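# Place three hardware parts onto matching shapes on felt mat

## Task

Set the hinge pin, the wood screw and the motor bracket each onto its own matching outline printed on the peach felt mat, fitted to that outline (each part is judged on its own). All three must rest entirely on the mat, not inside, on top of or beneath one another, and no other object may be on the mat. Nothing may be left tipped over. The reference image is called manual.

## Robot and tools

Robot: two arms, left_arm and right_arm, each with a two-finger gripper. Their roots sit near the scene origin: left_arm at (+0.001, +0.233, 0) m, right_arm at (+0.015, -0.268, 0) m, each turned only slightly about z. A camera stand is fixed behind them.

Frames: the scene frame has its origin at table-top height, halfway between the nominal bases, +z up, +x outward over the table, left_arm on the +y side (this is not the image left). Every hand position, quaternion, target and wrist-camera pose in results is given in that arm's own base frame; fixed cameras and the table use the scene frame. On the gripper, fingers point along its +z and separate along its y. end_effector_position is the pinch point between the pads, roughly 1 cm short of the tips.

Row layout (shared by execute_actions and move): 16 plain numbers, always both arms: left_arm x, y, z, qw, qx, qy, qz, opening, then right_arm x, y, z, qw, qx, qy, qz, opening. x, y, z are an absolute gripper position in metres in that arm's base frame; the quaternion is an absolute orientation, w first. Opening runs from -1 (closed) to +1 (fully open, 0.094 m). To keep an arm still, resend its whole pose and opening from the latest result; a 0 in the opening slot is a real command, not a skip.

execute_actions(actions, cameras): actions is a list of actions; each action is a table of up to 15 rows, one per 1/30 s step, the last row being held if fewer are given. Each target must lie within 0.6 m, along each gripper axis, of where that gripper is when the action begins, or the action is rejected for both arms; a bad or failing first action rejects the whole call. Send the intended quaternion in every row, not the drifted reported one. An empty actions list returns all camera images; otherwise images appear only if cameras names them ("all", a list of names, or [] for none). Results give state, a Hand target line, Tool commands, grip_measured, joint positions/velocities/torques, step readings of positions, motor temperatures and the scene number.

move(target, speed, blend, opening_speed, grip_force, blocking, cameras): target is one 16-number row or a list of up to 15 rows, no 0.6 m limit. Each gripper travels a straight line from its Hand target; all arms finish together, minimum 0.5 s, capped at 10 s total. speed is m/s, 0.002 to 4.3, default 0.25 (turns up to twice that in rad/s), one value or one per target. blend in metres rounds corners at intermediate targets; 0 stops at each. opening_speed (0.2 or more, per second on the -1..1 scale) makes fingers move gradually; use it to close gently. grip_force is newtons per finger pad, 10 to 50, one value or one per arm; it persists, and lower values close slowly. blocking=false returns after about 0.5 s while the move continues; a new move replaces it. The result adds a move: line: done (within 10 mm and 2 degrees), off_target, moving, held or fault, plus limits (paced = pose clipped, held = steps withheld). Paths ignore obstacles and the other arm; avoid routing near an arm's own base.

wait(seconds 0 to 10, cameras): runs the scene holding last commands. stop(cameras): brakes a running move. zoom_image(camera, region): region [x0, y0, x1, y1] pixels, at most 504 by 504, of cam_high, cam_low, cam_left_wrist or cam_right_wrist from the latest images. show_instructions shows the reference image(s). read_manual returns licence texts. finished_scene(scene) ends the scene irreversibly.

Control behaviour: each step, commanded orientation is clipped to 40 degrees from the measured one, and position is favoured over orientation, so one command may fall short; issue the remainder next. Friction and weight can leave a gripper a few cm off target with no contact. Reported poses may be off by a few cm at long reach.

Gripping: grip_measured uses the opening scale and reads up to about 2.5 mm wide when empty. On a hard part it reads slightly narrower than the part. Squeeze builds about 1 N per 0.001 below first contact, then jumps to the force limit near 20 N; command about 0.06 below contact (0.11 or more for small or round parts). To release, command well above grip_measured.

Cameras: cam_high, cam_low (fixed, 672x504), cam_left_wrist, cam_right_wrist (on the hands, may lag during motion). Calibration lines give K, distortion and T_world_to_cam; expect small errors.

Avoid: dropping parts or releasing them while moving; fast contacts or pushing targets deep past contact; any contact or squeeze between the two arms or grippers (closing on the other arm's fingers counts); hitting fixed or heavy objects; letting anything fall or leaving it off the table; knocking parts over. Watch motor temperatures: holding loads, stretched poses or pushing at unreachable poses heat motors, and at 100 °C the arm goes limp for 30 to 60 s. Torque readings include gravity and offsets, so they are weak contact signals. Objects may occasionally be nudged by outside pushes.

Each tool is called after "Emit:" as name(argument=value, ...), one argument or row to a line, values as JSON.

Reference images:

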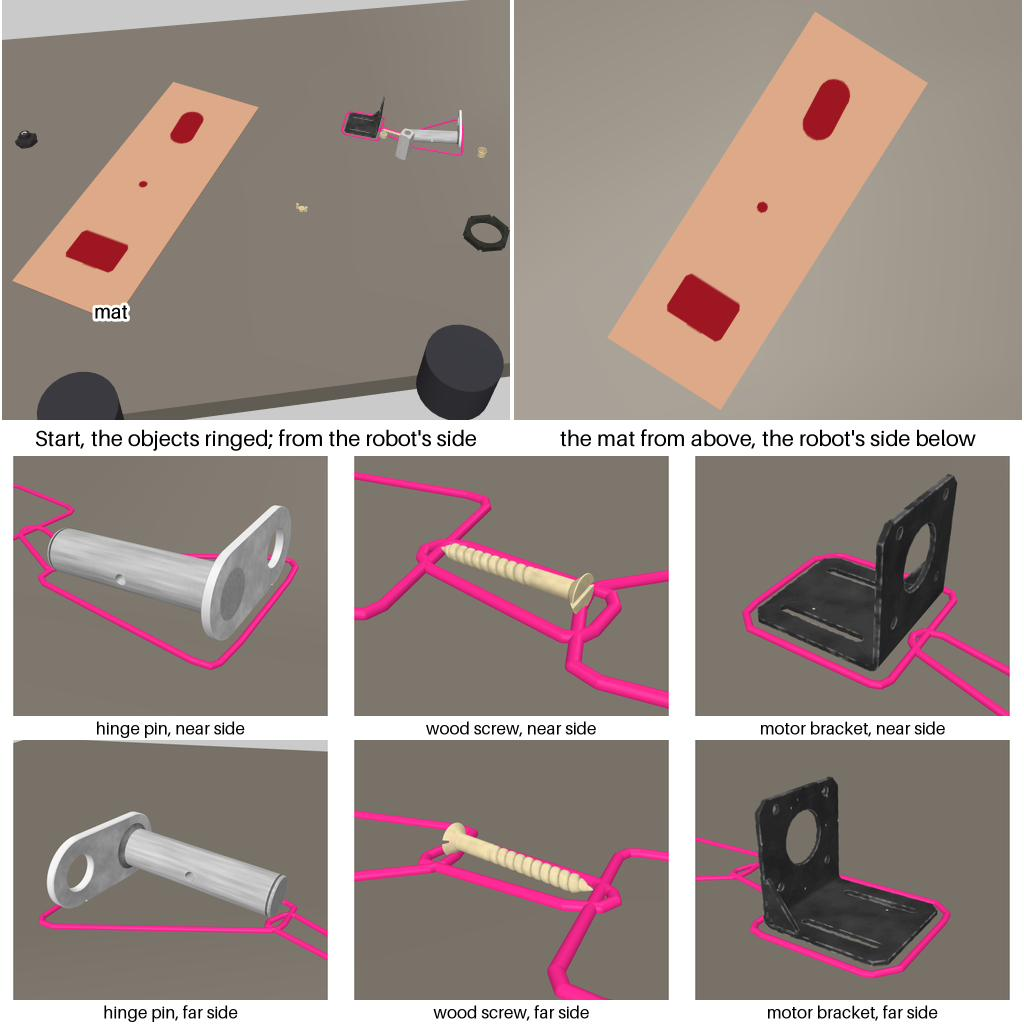

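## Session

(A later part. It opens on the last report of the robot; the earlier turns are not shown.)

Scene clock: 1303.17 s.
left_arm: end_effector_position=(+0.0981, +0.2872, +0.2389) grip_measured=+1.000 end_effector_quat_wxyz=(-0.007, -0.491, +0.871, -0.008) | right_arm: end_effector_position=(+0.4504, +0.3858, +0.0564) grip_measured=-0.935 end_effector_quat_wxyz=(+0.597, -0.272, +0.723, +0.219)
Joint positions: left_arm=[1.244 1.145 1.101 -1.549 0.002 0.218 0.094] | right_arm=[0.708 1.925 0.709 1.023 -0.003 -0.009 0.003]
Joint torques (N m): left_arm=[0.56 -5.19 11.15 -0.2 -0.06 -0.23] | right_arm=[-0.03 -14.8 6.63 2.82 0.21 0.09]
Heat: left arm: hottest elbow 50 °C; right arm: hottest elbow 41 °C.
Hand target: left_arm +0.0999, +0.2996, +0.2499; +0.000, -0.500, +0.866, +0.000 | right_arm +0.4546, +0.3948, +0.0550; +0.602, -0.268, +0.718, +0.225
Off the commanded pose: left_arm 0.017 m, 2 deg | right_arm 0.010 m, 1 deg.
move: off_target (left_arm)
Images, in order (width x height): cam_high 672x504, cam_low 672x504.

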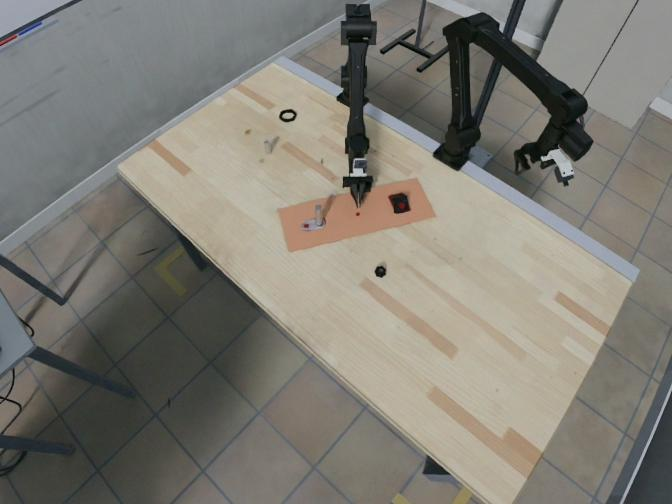

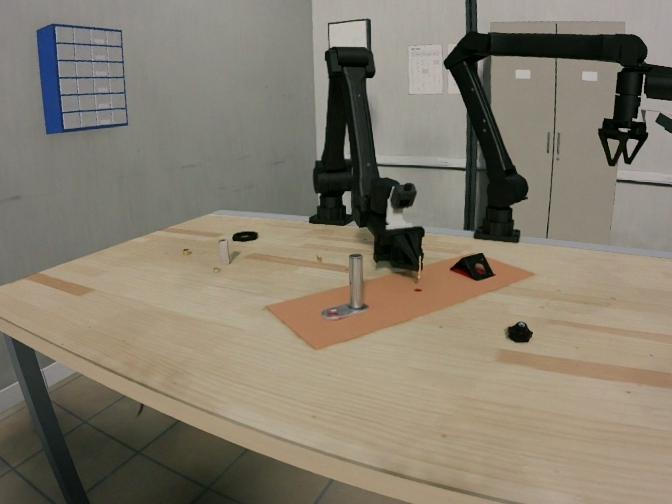

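Emit:
move(
  target=[
    [0.10,0.30,0.25,0,-0.5,0.866,0,1,0.4545,0.390,0.038,0.6021,-0.2683,0.7175,0.2251,-1],
  ],
  speed=0.05,
  cameras=["cam_low","cam_high"],
)

Emit:
zoom_image(
  camera="cam_low",
  region=[380, 230, 460, 310],
)

Emit:
zoom_image(
  camera="cam_high",
  region=[325, 170, 395, 230],
)

Scene clock: 1322.17 s.
left_arm: end_effector_position=(+0.0981, +0.2872, +0.2389) grip_measured=+1.000 end_effector_quat_wxyz=(-0.007, -0.491, +0.871, -0.008) | right_arm: end_effector_position=(+0.4495, +0.3855, +0.0448) grip_measured=-0.935 end_effector_quat_wxyz=(+0.600, -0.271, +0.719, +0.221)
Joint positions: left_arm=[1.244 1.145 1.101 -1.549 0.002 0.218 0.094] | right_arm=[0.708 1.968 0.709 1.076 -0.005 -0.009 0.003]
Joint torques (N m): left_arm=[0.91 -4.84 11.04 -0.12 -0.06 -0.23] | right_arm=[-0.67 -14.45 5.89 2.78 -0.07 0.07]
Heat: left arm: hottest elbow 50 °C; right arm: hottest elbow 39 °C.
Hand target: left_arm +0.0999, +0.2996, +0.2499; +0.000, -0.500, +0.866, +0.000 | right_arm +0.4542, +0.3897, +0.0379; +0.602, -0.268, +0.718, +0.225
Off the commanded pose: left_arm 0.017 m, 2 deg | right_arm 0.010 m, 1 deg.
move: off_target (left_arm)
Images, in order (width x height): cam_high 672x504, cam_low 672x504.

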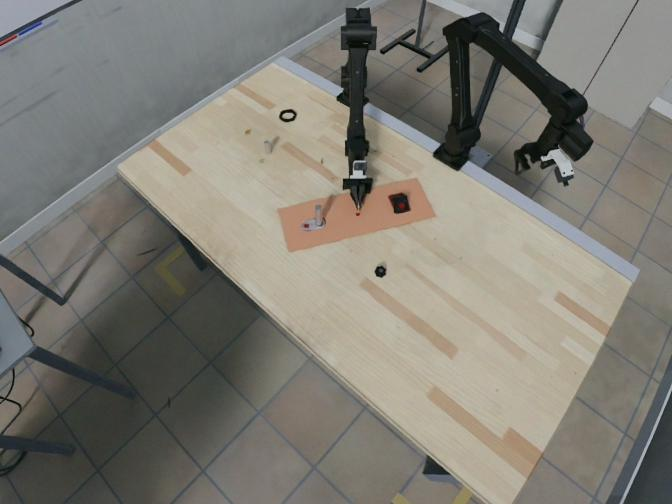

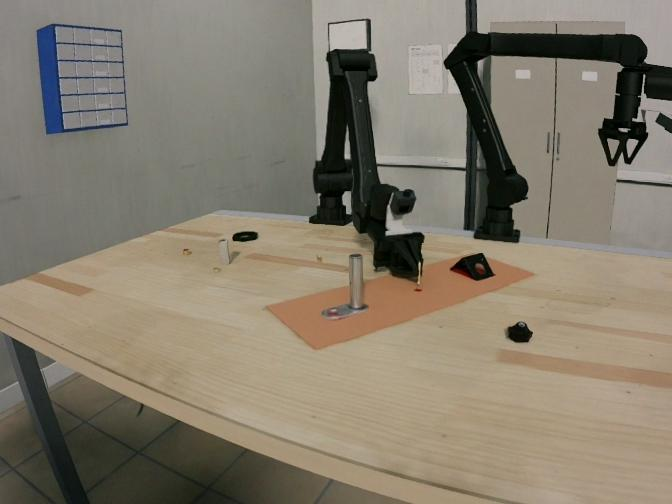

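Scaled by 6.300 from the camera's 672x504 image, which has a finer 960x720 frame.

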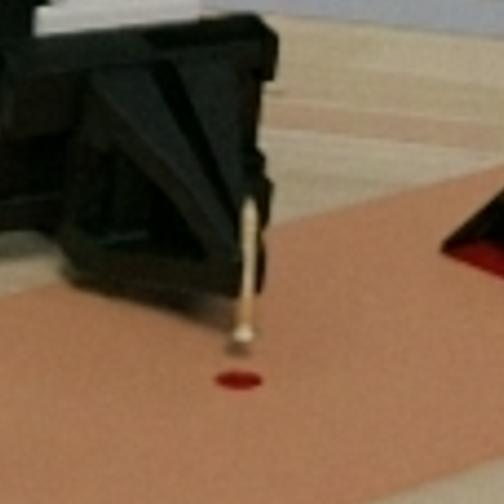

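Scaled by 7.200 from the camera's 672x504 image, which has a finer 960x720 frame.

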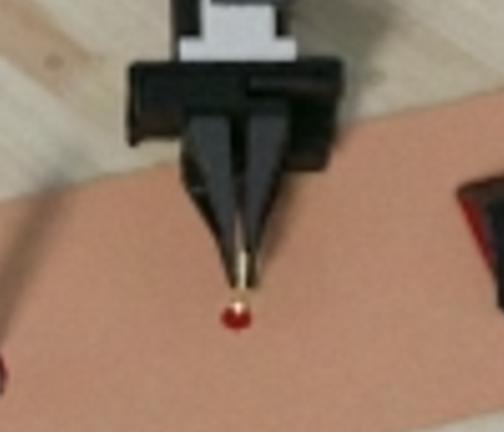

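Emit:
move(
  target=[
    [0.10,0.30,0.25,0,-0.5,0.866,0,1,0.4545,0.387,0.026,0.6021,-0.2683,0.7175,0.2251,-1],
  ],
  speed=0.03,
  cameras=["cam_low","cam_high"],
)

Emit:
zoom_image(
  camera="cam_low",
  region=[380, 230, 460, 310],
)

Emit:
zoom_image(
  camera="cam_high",
  region=[325, 170, 395, 230],
)

Scene clock: 1329.80 s.
left_arm: end_effector_position=(+0.0981, +0.2872, +0.2389) grip_measured=+1.000 end_effector_quat_wxyz=(-0.007, -0.491, +0.871, -0.008) | right_arm: end_effector_position=(+0.4477, +0.3852, +0.0339) grip_measured=-0.935 end_effector_quat_wxyz=(+0.600, -0.273, +0.718, +0.223)
Joint positions: left_arm=[1.244 1.145 1.101 -1.549 0.002 0.218 0.094] | right_arm=[0.708 2.002 0.709 1.112 -0.01 -0.009 0.003]
Joint torques (N m): left_arm=[0.97 -5.36 11.18 -0.28 -0.03 -0.24] | right_arm=[-1.08 -14.51 5.59 2.78 -0.07 0.07]
Heat: left arm: hottest elbow 50 °C; right arm: hottest elbow 39 °C.
Hand target: left_arm +0.0999, +0.2996, +0.2499; +0.000, -0.500, +0.866, +0.000 | right_arm +0.4542, +0.3867, +0.0261; +0.602, -0.268, +0.718, +0.225
Off the commanded pose: left_arm 0.017 m, 2 deg | right_arm 0.011 m, 1 deg.
move: off_target (left_arm, right_arm)
Images, in order (width x height): cam_high 672x504, cam_low 672x504.

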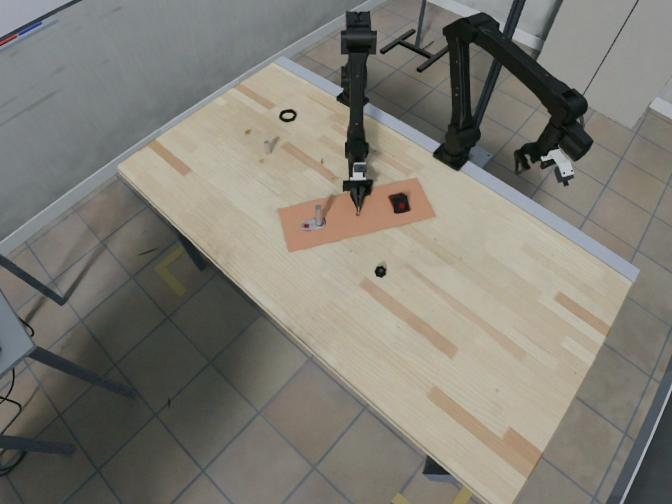

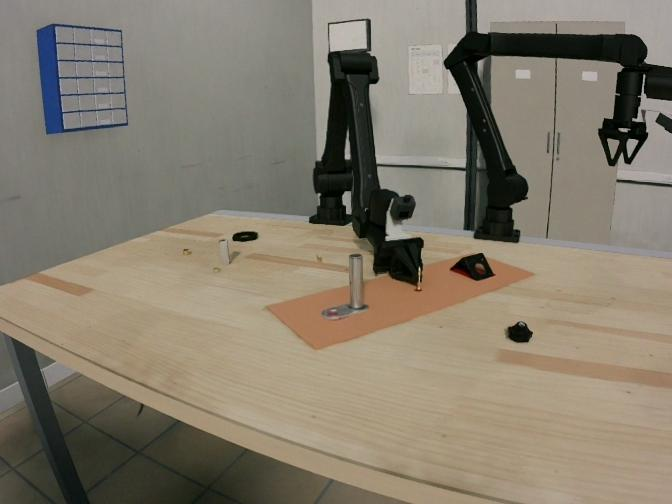

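Scaled by 6.300 from the camera's 672x504 image, which has a finer 960x720 frame.

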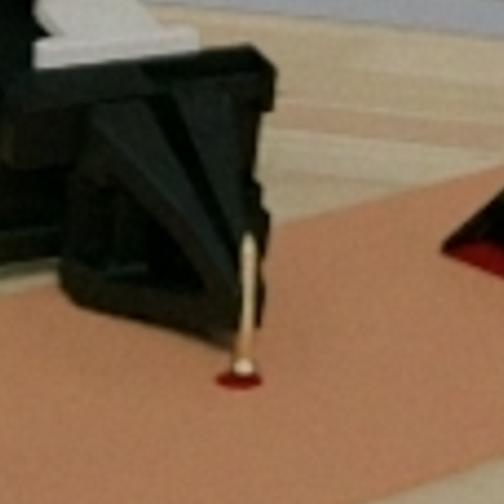

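Scaled by 7.200 from the camera's 672x504 image, which has a finer 960x720 frame.

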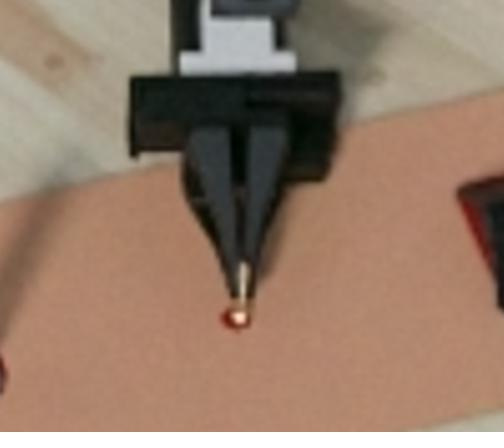

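Emit:
move(
  target=[
    [0.10,0.30,0.25,0,-0.5,0.866,0,1,0.4545,0.3865,0.0185,0.6021,-0.2683,0.7175,0.2251,-1],
  ],
  speed=0.03,
  cameras=["cam_low","cam_high"],
)

Emit:
zoom_image(
  camera="cam_low",
  region=[380, 230, 460, 310],
)

Emit:
zoom_image(
  camera="cam_high",
  region=[325, 170, 395, 230],
)

Scene clock: 1338.57 s.
left_arm: end_effector_position=(+0.0981, +0.2872, +0.2389) grip_measured=+1.000 end_effector_quat_wxyz=(-0.007, -0.491, +0.871, -0.008) | right_arm: end_effector_position=(+0.4483, +0.3859, +0.0329) grip_measured=-0.935 end_effector_quat_wxyz=(+0.605, -0.271, +0.714, +0.225)
Joint positions: left_arm=[1.244 1.145 1.101 -1.549 0.002 0.218 0.094] | right_arm=[0.708 2.017 0.712 1.138 -0.011 -0.009 0.003]
Joint torques (N m): left_arm=[1.2 -5.13 11.06 -0.08 -0.03 -0.25] | right_arm=[-1.14 -13.98 5.44 2.54 -0.07 0.06]
Heat: left arm: hottest elbow 50 °C; right arm: hottest elbow 39 °C.
Hand target: left_arm +0.0999, +0.2996, +0.2499; +0.000, -0.500, +0.866, +0.000 | right_arm +0.4540, +0.3861, +0.0187; +0.602, -0.268, +0.718, +0.225
Off the commanded pose: left_arm 0.017 m, 2 deg | right_arm 0.016 m, 1 deg.
move: off_target (left_arm, right_arm)
Images, in order (width x height): cam_high 672x504, cam_low 672x504.

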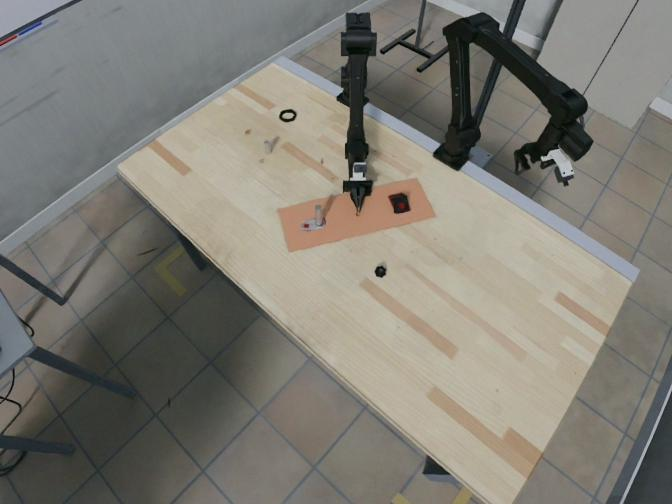

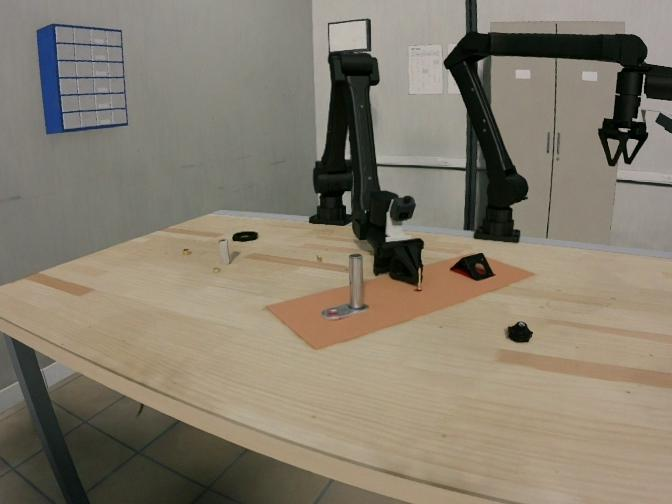

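Scaled by 6.300 from the camera's 672x504 image, which has a finer 960x720 frame.

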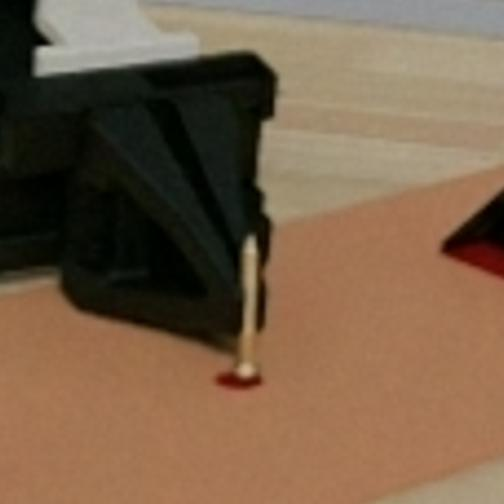

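Scaled by 7.200 from the camera's 672x504 image, which has a finer 960x720 frame.

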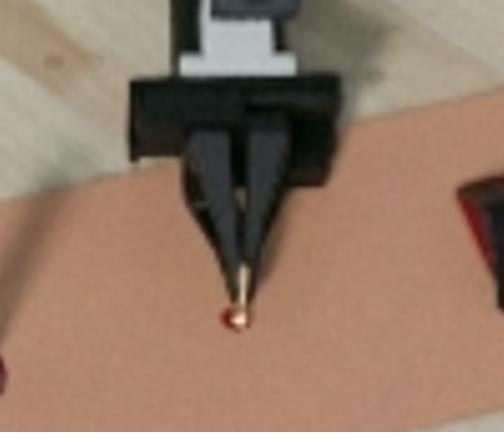

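Emit:
move(
  target=[
    [0.10,0.30,0.25,0,-0.5,0.866,0,1,0.451,0.3865,0.024,0.604,-0.270,0.716,0.2251,-1],
    [0.10,0.30,0.25,0,-0.5,0.866,0,1,0.451,0.3865,0.024,0.604,-0.270,0.716,0.2251,-0.6],
  ],
  speed=0.03,
  opening_speed=0.2,
  cameras=["cam_low","cam_high","cam_right_wrist"],
)

Emit:
zoom_image(
  camera="cam_low",
  region=[380, 230, 460, 310],
)

Scene clock: 1353.90 s.
left_arm: end_effector_position=(+0.0981, +0.2872, +0.2389) grip_measured=+1.000 end_effector_quat_wxyz=(-0.007, -0.491, +0.871, -0.008) | right_arm: end_effector_position=(+0.4483, +0.3859, +0.0329) grip_measured=-0.604 end_effector_quat_wxyz=(+0.605, -0.271, +0.714, +0.225)
Joint positions: left_arm=[1.244 1.145 1.101 -1.549 0.002 0.218 0.094] | right_arm=[0.708 2.017 0.712 1.138 -0.011 -0.009 0.019]
Joint torques (N m): left_arm=[0.79 -5.3 11.11 -0.29 -0.04 -0.22] | right_arm=[-0.79 -15.21 4.64 2.52 0.06 0.04]
Heat: left arm: hottest elbow 51 °C; right arm: hottest elbow 38 °C.
Hand target: left_arm +0.0999, +0.2996, +0.2499; +0.000, -0.500, +0.866, +0.000 | right_arm +0.4508, +0.3864, +0.0241; +0.604, -0.270, +0.716, +0.225
Off the commanded pose: left_arm 0.017 m, 2 deg | right_arm 0.009 m, 0 deg.
move: off_target (left_arm)
camera_calibration:
cam_right_wrist: T_world_to_cam=[[0.656822, -0.752846, 0.0425149, -0.00392414], [-0.385535, -0.383747, -0.839107, 0.392084], [0.648034, 0.534753, -0.542302, -0.357745], [0, 0, 0, 1]] pos_world=[0.385571, 0.338812, 0.135162]
Images, in order (width x height): cam_high 672x504, cam_low 672x504, cam_right_wrist 672x504.

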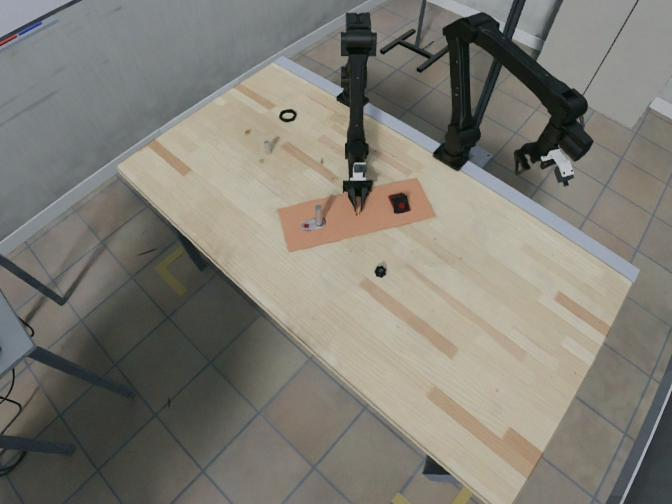

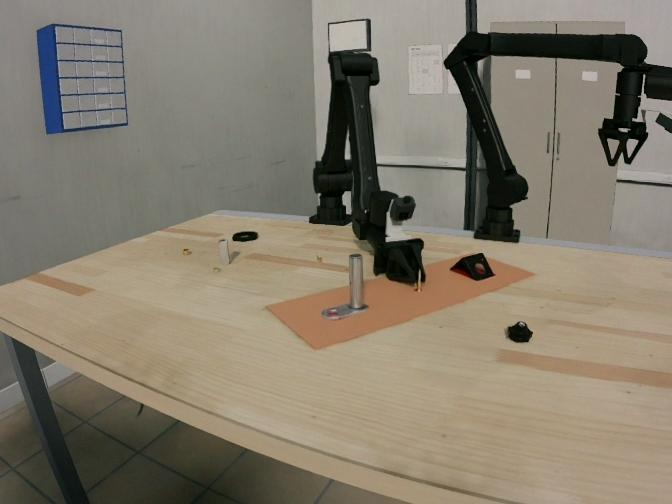

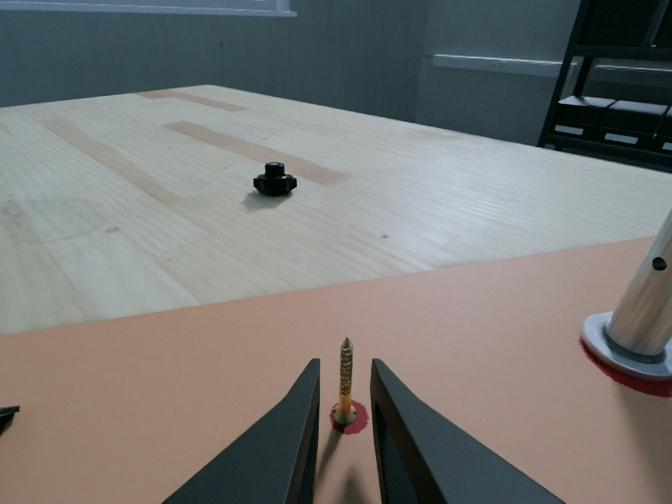

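Scaled by 6.300 from the camera's 672x504 image, which has a finer 960x720 frame.

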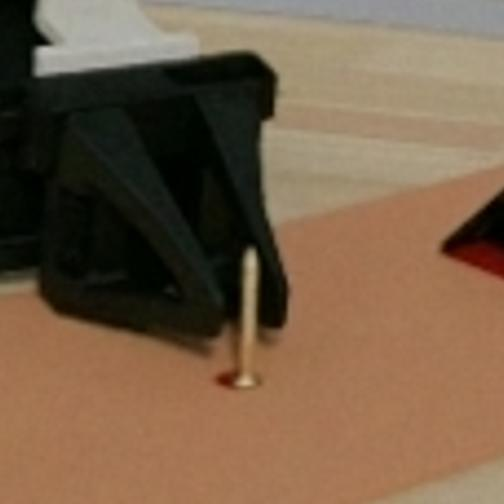

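Emit:
move(
  target=[
    [0.10,0.30,0.25,0,-0.5,0.866,0,1,0.39,0.333,0.05,0.604,-0.270,0.716,0.2251,-0.5],
    [0.10,0.30,0.25,0,-0.5,0.866,0,1,0.33,0.25,0.22,0.604,-0.270,0.716,0.2251,-0.5],
  ],
  speed=[0.08,0.4],
  cameras=["cam_low","cam_high"],
)

Emit:
zoom_image(
  camera="cam_low",
  region=[300, 220, 540, 360],
)

Emit:
zoom_image(
  camera="cam_high",
  region=[270, 160, 450, 260],
)

Scene clock: 1368.60 s.
left_arm: end_effector_position=(+0.0981, +0.2872, +0.2389) grip_measured=+1.000 end_effector_quat_wxyz=(-0.007, -0.491, +0.871, -0.008) | right_arm: end_effector_position=(+0.3182, +0.2491, +0.1964) grip_measured=-0.503 end_effector_quat_wxyz=(+0.587, -0.274, +0.727, +0.228)
Joint positions: left_arm=[1.244 1.145 1.101 -1.549 0.002 0.218 0.094] | right_arm=[0.618 0.951 0.304 0.437 -0.111 -0.015 0.023]
Joint torques (N m): left_arm=[0.97 -5.19 11.07 -0.18 -0.05 -0.23] | right_arm=[-1.9 -6.89 12.03 1.44 -0.07 -0.1]
Heat: left arm: hottest elbow 51 °C; right arm: hottest elbow 38 °C.
Hand target: left_arm +0.0999, +0.2996, +0.2499; +0.000, -0.500, +0.866, +0.000 | right_arm +0.3290, +0.2495, +0.2200; +0.604, -0.270, +0.716, +0.225
Off the commanded pose: left_arm 0.017 m, 2 deg | right_arm 0.026 m, 2 deg.
move: off_target (left_arm, right_arm)
Images, in order (width x height): cam_high 672x504, cam_low 672x504.

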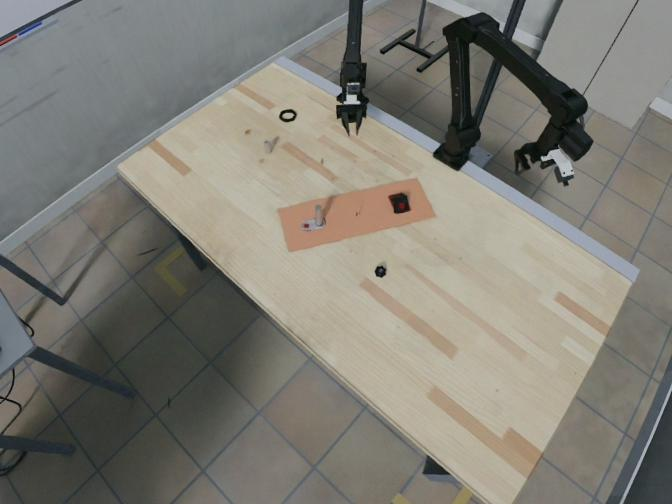

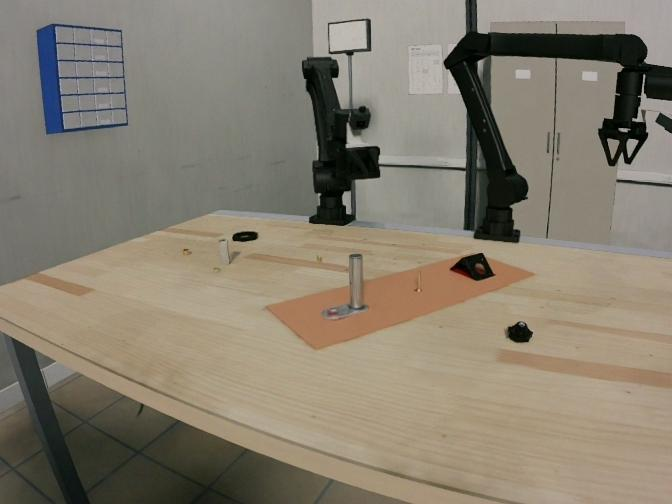

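Scaled by 2.100 from the camera's 672x504 image, which has a finer 960x720 frame.

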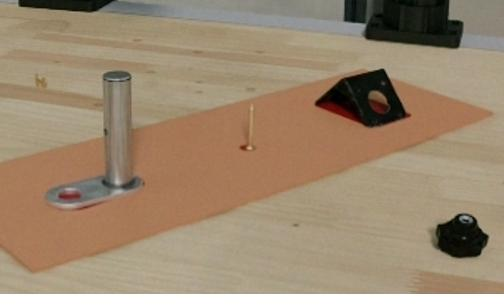

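Scaled by 2.800 from the camera's 672x504 image, which has a finer 960x720 frame.

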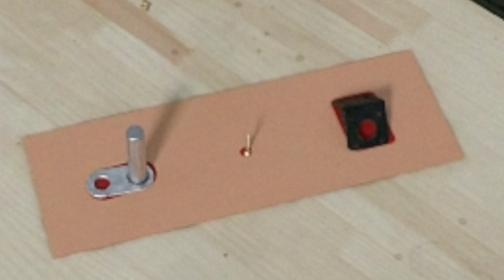

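Emit:
finished_scene(
  scene=1,
)

The scene is finished: the task was done.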